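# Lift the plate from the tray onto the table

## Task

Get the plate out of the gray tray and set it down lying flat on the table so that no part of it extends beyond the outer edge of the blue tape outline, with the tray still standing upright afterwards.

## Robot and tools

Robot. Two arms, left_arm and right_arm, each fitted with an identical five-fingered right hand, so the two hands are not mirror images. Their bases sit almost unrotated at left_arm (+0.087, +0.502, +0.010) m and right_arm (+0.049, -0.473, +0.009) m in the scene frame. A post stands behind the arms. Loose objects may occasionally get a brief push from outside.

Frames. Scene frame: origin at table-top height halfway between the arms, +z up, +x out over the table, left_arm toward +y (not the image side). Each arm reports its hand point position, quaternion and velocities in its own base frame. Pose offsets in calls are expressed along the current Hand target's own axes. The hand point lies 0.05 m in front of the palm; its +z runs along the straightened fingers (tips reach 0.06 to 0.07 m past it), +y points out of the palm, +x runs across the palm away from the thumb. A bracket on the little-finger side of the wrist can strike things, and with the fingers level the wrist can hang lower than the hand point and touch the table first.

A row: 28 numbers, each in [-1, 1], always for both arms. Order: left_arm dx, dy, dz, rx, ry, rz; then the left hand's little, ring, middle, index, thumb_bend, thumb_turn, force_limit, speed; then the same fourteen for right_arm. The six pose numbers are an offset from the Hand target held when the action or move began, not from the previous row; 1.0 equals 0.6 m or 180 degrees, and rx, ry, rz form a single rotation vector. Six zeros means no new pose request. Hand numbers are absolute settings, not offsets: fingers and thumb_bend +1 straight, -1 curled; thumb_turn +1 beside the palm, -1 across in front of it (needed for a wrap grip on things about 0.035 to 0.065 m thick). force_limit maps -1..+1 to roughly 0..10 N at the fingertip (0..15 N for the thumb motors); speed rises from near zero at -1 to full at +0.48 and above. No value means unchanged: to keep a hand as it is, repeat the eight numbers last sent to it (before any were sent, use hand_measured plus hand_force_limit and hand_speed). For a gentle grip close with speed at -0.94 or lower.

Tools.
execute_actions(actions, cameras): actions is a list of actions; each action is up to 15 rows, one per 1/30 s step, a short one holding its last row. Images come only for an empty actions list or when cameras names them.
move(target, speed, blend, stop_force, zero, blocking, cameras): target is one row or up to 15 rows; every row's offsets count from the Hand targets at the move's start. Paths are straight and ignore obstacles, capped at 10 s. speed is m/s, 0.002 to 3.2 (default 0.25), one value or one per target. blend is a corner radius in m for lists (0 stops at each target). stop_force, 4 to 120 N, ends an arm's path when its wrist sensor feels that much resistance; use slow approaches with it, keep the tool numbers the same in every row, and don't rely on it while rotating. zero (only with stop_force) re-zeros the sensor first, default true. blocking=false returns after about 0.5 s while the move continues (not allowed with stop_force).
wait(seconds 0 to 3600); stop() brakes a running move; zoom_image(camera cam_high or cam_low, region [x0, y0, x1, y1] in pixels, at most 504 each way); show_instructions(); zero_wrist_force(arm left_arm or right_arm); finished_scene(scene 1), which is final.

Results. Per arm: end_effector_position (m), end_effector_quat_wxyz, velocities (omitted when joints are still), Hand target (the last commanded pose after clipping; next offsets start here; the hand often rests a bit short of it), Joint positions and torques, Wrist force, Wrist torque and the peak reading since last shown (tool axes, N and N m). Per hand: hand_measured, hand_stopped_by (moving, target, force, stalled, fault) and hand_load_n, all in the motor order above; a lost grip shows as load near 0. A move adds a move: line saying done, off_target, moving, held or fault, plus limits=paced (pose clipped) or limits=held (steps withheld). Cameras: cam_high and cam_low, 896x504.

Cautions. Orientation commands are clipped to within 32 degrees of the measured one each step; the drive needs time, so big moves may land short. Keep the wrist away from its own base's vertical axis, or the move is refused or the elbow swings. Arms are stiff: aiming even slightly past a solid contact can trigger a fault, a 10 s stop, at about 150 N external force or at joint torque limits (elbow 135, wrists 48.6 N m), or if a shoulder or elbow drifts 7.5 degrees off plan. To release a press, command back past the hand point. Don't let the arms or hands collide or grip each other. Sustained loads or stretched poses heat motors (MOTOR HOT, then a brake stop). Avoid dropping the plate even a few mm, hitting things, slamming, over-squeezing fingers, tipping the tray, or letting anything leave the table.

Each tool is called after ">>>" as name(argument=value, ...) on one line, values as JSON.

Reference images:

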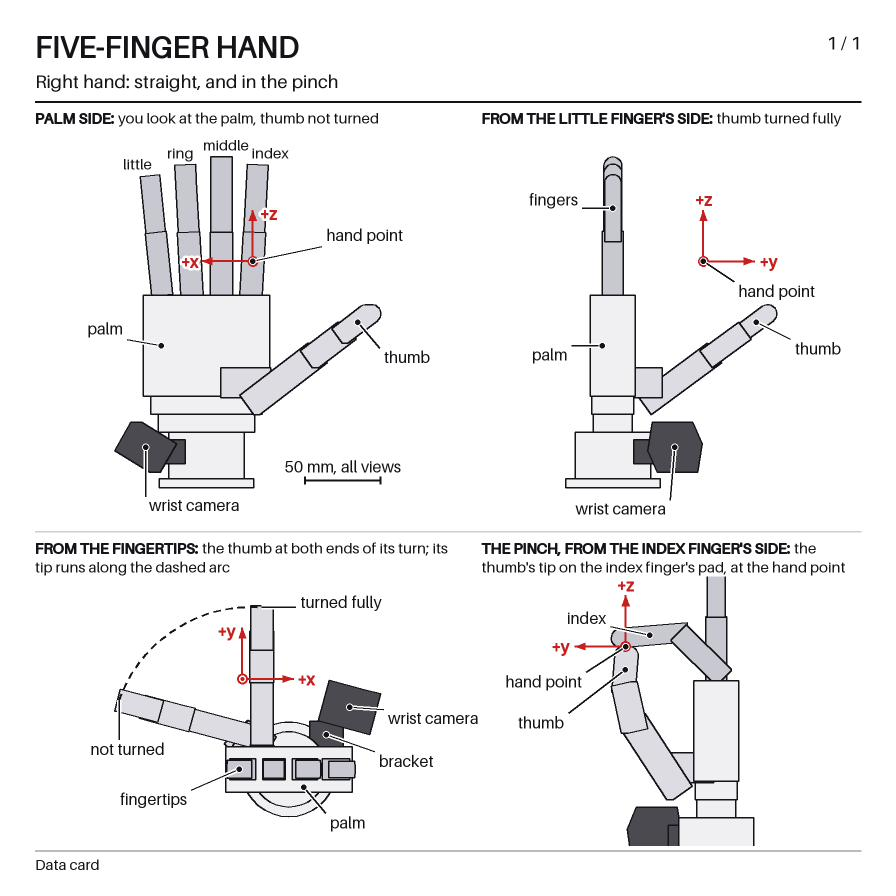

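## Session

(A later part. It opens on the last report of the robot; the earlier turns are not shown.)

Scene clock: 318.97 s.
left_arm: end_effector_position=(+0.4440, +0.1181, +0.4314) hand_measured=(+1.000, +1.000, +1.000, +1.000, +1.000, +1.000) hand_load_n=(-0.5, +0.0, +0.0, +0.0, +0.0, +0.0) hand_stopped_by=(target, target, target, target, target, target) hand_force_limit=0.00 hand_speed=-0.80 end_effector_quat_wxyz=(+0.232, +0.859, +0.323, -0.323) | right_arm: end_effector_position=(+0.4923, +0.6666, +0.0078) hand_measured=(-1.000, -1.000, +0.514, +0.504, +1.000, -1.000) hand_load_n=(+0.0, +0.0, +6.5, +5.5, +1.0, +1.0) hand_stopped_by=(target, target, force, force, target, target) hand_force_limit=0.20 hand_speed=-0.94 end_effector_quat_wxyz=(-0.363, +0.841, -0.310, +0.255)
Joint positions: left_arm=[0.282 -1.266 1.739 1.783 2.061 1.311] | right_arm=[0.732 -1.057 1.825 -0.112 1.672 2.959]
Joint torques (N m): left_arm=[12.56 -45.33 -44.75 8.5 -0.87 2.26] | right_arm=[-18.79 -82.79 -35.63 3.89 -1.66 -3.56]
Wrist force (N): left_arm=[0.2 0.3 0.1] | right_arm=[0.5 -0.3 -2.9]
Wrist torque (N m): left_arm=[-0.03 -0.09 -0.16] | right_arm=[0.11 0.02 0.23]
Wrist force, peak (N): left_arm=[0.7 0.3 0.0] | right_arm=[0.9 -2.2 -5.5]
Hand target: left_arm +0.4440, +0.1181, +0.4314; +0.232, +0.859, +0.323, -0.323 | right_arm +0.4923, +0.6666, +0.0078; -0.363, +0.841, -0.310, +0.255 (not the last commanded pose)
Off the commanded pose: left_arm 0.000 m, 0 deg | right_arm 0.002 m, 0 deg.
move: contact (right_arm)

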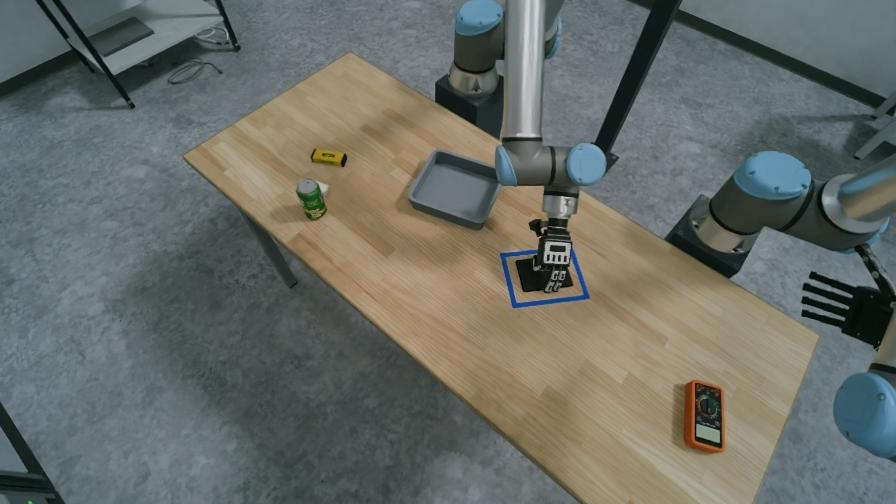

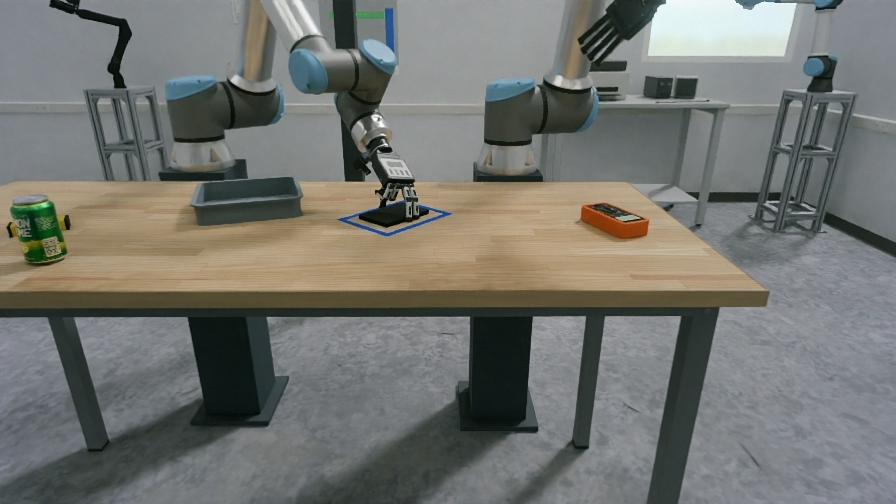

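>>> move(target=[0,0,0,0,0,0,1,1,1,1,1,1,0,-0.8,0,0,0,0,0,0,-1,-1,0.62,0.62,1,-1,0.2,-0.96], cameras=["all"])

>>> zoom_image(camera="cam_low", region=[330, 170, 450, 245])

Scene clock: 324.03 s.
left_arm: end_effector_position=(+0.4440, +0.1181, +0.4314) hand_measured=(+1.000, +1.000, +1.000, +1.000, +1.000, +1.000) hand_load_n=(+0.0, +0.0, +0.0, +0.0, +0.0, +0.0) hand_stopped_by=(target, target, target, target, target, target) hand_force_limit=0.00 hand_speed=-0.80 end_effector_quat_wxyz=(+0.232, +0.859, +0.323, -0.323) | right_arm: end_effector_position=(+0.4923, +0.6666, +0.0078) hand_measured=(-1.000, -1.000, +0.620, +0.620, +1.000, -1.000) hand_load_n=(+0.0, +0.5, +0.0, +0.0, +0.0, +0.5) hand_stopped_by=(target, target, target, target, target, target) hand_force_limit=0.20 hand_speed=-0.96 end_effector_quat_wxyz=(-0.363, +0.841, -0.310, +0.255)
Joint positions: left_arm=[0.282 -1.266 1.739 1.783 2.061 1.311] | right_arm=[0.732 -1.057 1.825 -0.112 1.672 2.959]
Joint torques (N m): left_arm=[9.82 -47.25 -44.44 8.7 -0.93 2.41] | right_arm=[-18.67 -81.42 -36.19 3.27 -1.66 -3.38]
Wrist force (N): left_arm=[0.3 0.4 0.1] | right_arm=[-0.4 2.1 -0.3]
Wrist torque (N m): left_arm=[0.00 -0.10 -0.16] | right_arm=[-0.08 0.00 0.22]
Wrist force, peak (N): left_arm=[0.4 0.6 -0.2] | right_arm=[0.5 0.2 -3.4]
Hand target: left_arm +0.4440, +0.1181, +0.4314; +0.232, +0.859, +0.323, -0.323 | right_arm +0.4923, +0.6666, +0.0078; -0.363, +0.841, -0.310, +0.255
Off the commanded pose: left_arm 0.000 m, 0 deg | right_arm 0.000 m, 0 deg.
move: done

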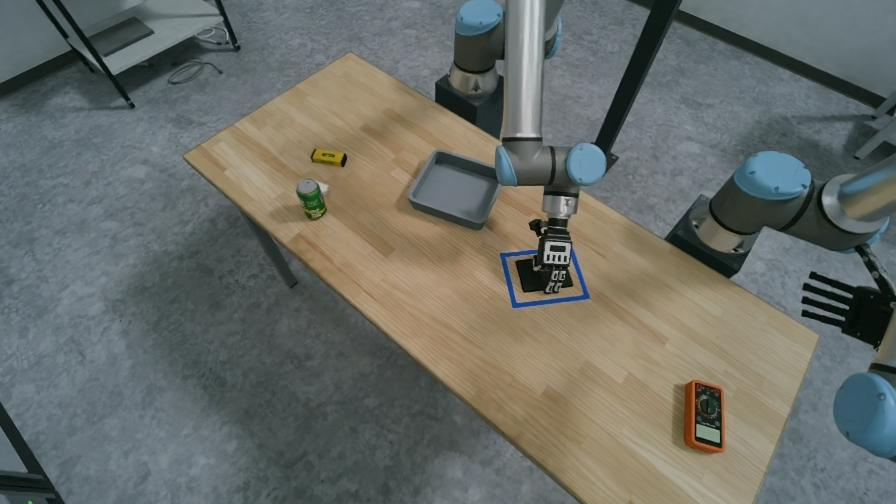

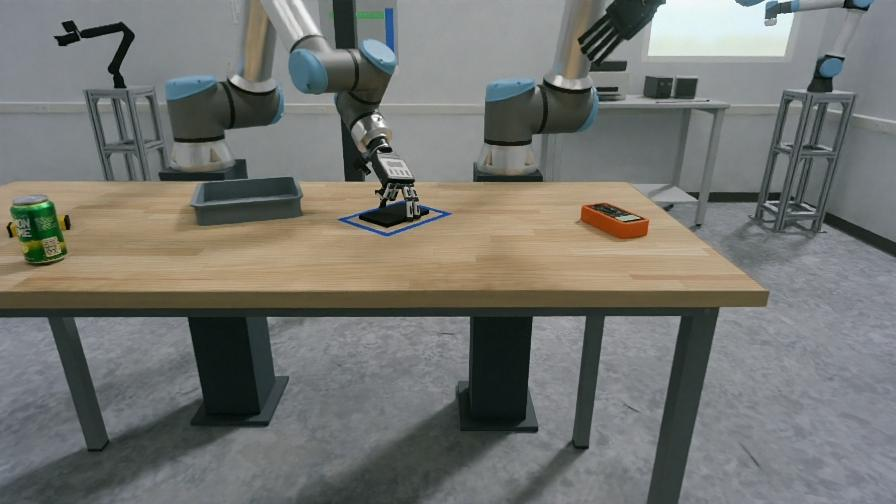

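Scaled by 4.200 from the camera's image (finer frame: 1280x720).

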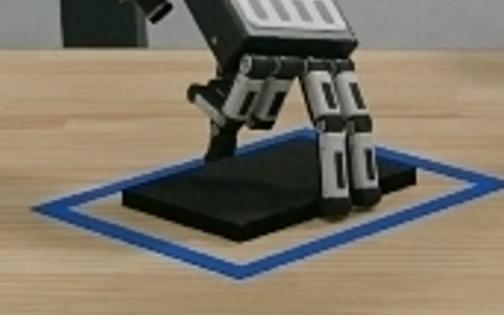

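>>> move(target=[[0,0,0,0,0,0,1,1,1,1,1,1,0,-0.8,0,0,0,0,0,0,-1,-1,0.9,0.9,1,-1,0.2,-0.5],[0,0,0,0,0,0,1,1,1,1,1,1,0,-0.8,0.0007,0.0064,-0.0075,0,0,0,-1,-1,0.9,0.9,1,-1,0.2,-0.5],[0,0,0,0,0,0,1,1,1,1,1,1,0,-0.8,0.0519,-0.1856,-0.1593,0,0,0,-1,-1,0.9,0.9,1,-1,0.2,-0.5]], speed=[0.03,0.03,0.1], cameras=["all"])

>>> zoom_image(camera="cam_low", region=[330, 170, 450, 245])

>>> zoom_image(camera="cam_high", region=[480, 180, 620, 320])

Scene clock: 329.70 s.
left_arm: end_effector_position=(+0.4440, +0.1181, +0.4314) hand_measured=(+1.000, +1.000, +1.000, +1.000, +1.000, +1.000) hand_load_n=(+0.0, +0.0, +0.0, +0.0, +0.0, -0.5) hand_stopped_by=(target, target, target, target, target, target) hand_force_limit=0.00 hand_speed=-0.80 end_effector_quat_wxyz=(+0.232, +0.859, +0.323, -0.323) | right_arm: end_effector_position=(+0.4884, +0.6621, +0.1576) hand_measured=(-1.000, -1.000, +0.900, +0.900, +1.000, -1.000) hand_load_n=(+0.0, +0.0, +0.0, +0.0, +0.0, +0.0) hand_stopped_by=(target, target, target, target, target, target) hand_force_limit=0.20 hand_speed=-0.50 end_effector_quat_wxyz=(-0.363, +0.841, -0.310, +0.255)
Joint positions: left_arm=[0.282 -1.266 1.739 1.783 2.061 1.311] | right_arm=[0.731 -1.217 1.745 0.128 1.671 2.958]
Joint torques (N m): left_arm=[10.6 -47.12 -44 8.58 -0.73 2.26] | right_arm=[-18.97 -77.33 -43.71 4.15 -1.7 -3.41]
Wrist force (N): left_arm=[0.2 0.1 0.0] | right_arm=[-0.5 1.3 -0.1]
Wrist torque (N m): left_arm=[-0.05 -0.08 -0.18] | right_arm=[-0.11 0.06 0.20]
Wrist force, peak (N): left_arm=[0.4 0.4 -0.3] | right_arm=[-0.2 2.2 -0.7]
Hand target: left_arm +0.4440, +0.1181, +0.4314; +0.232, +0.859, +0.323, -0.323 | right_arm +0.4884, +0.6621, +0.1577; -0.363, +0.841, -0.310, +0.255
Off the commanded pose: left_arm 0.000 m, 0 deg | right_arm 0.000 m, 0 deg.
move: done

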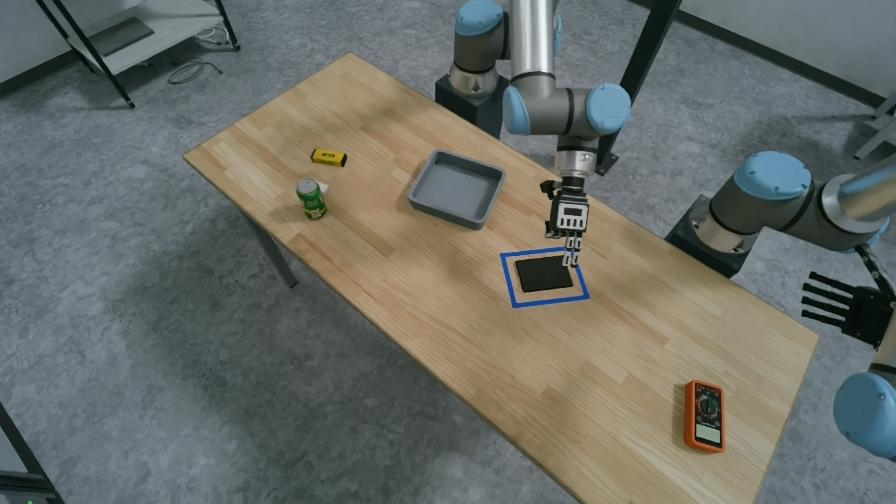

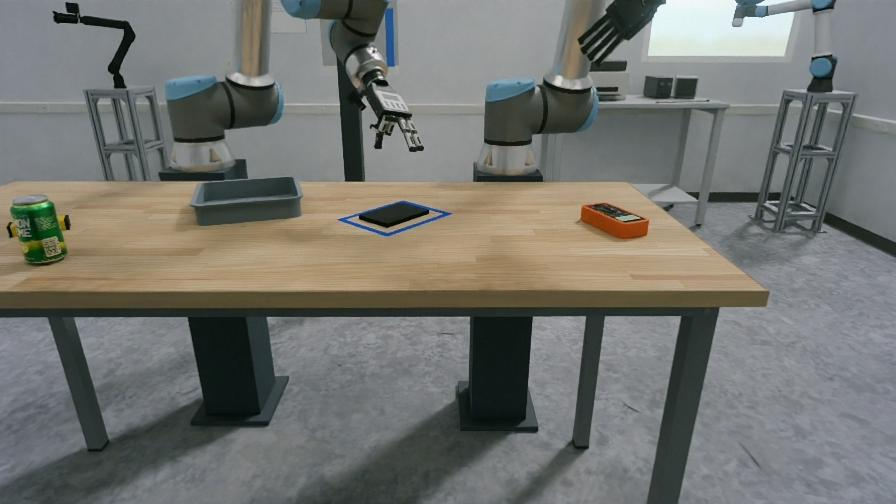

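Scaled by 4.200 from the camera's image (finer frame: 1280x720).

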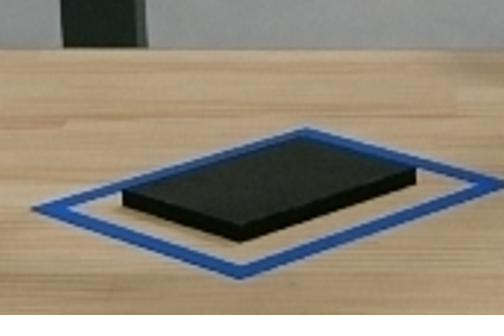

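Scaled by 3.600 from the camera's image (finer frame: 1280x720).

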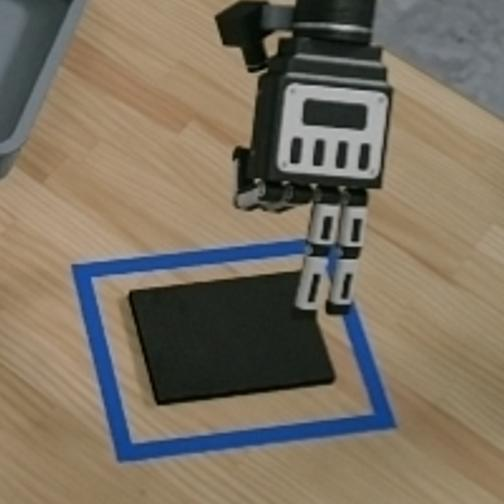

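The plate is lying flat inside the tape outline, and the tray is upright.

>>> finished_scene()

The scene is finished: the task was done.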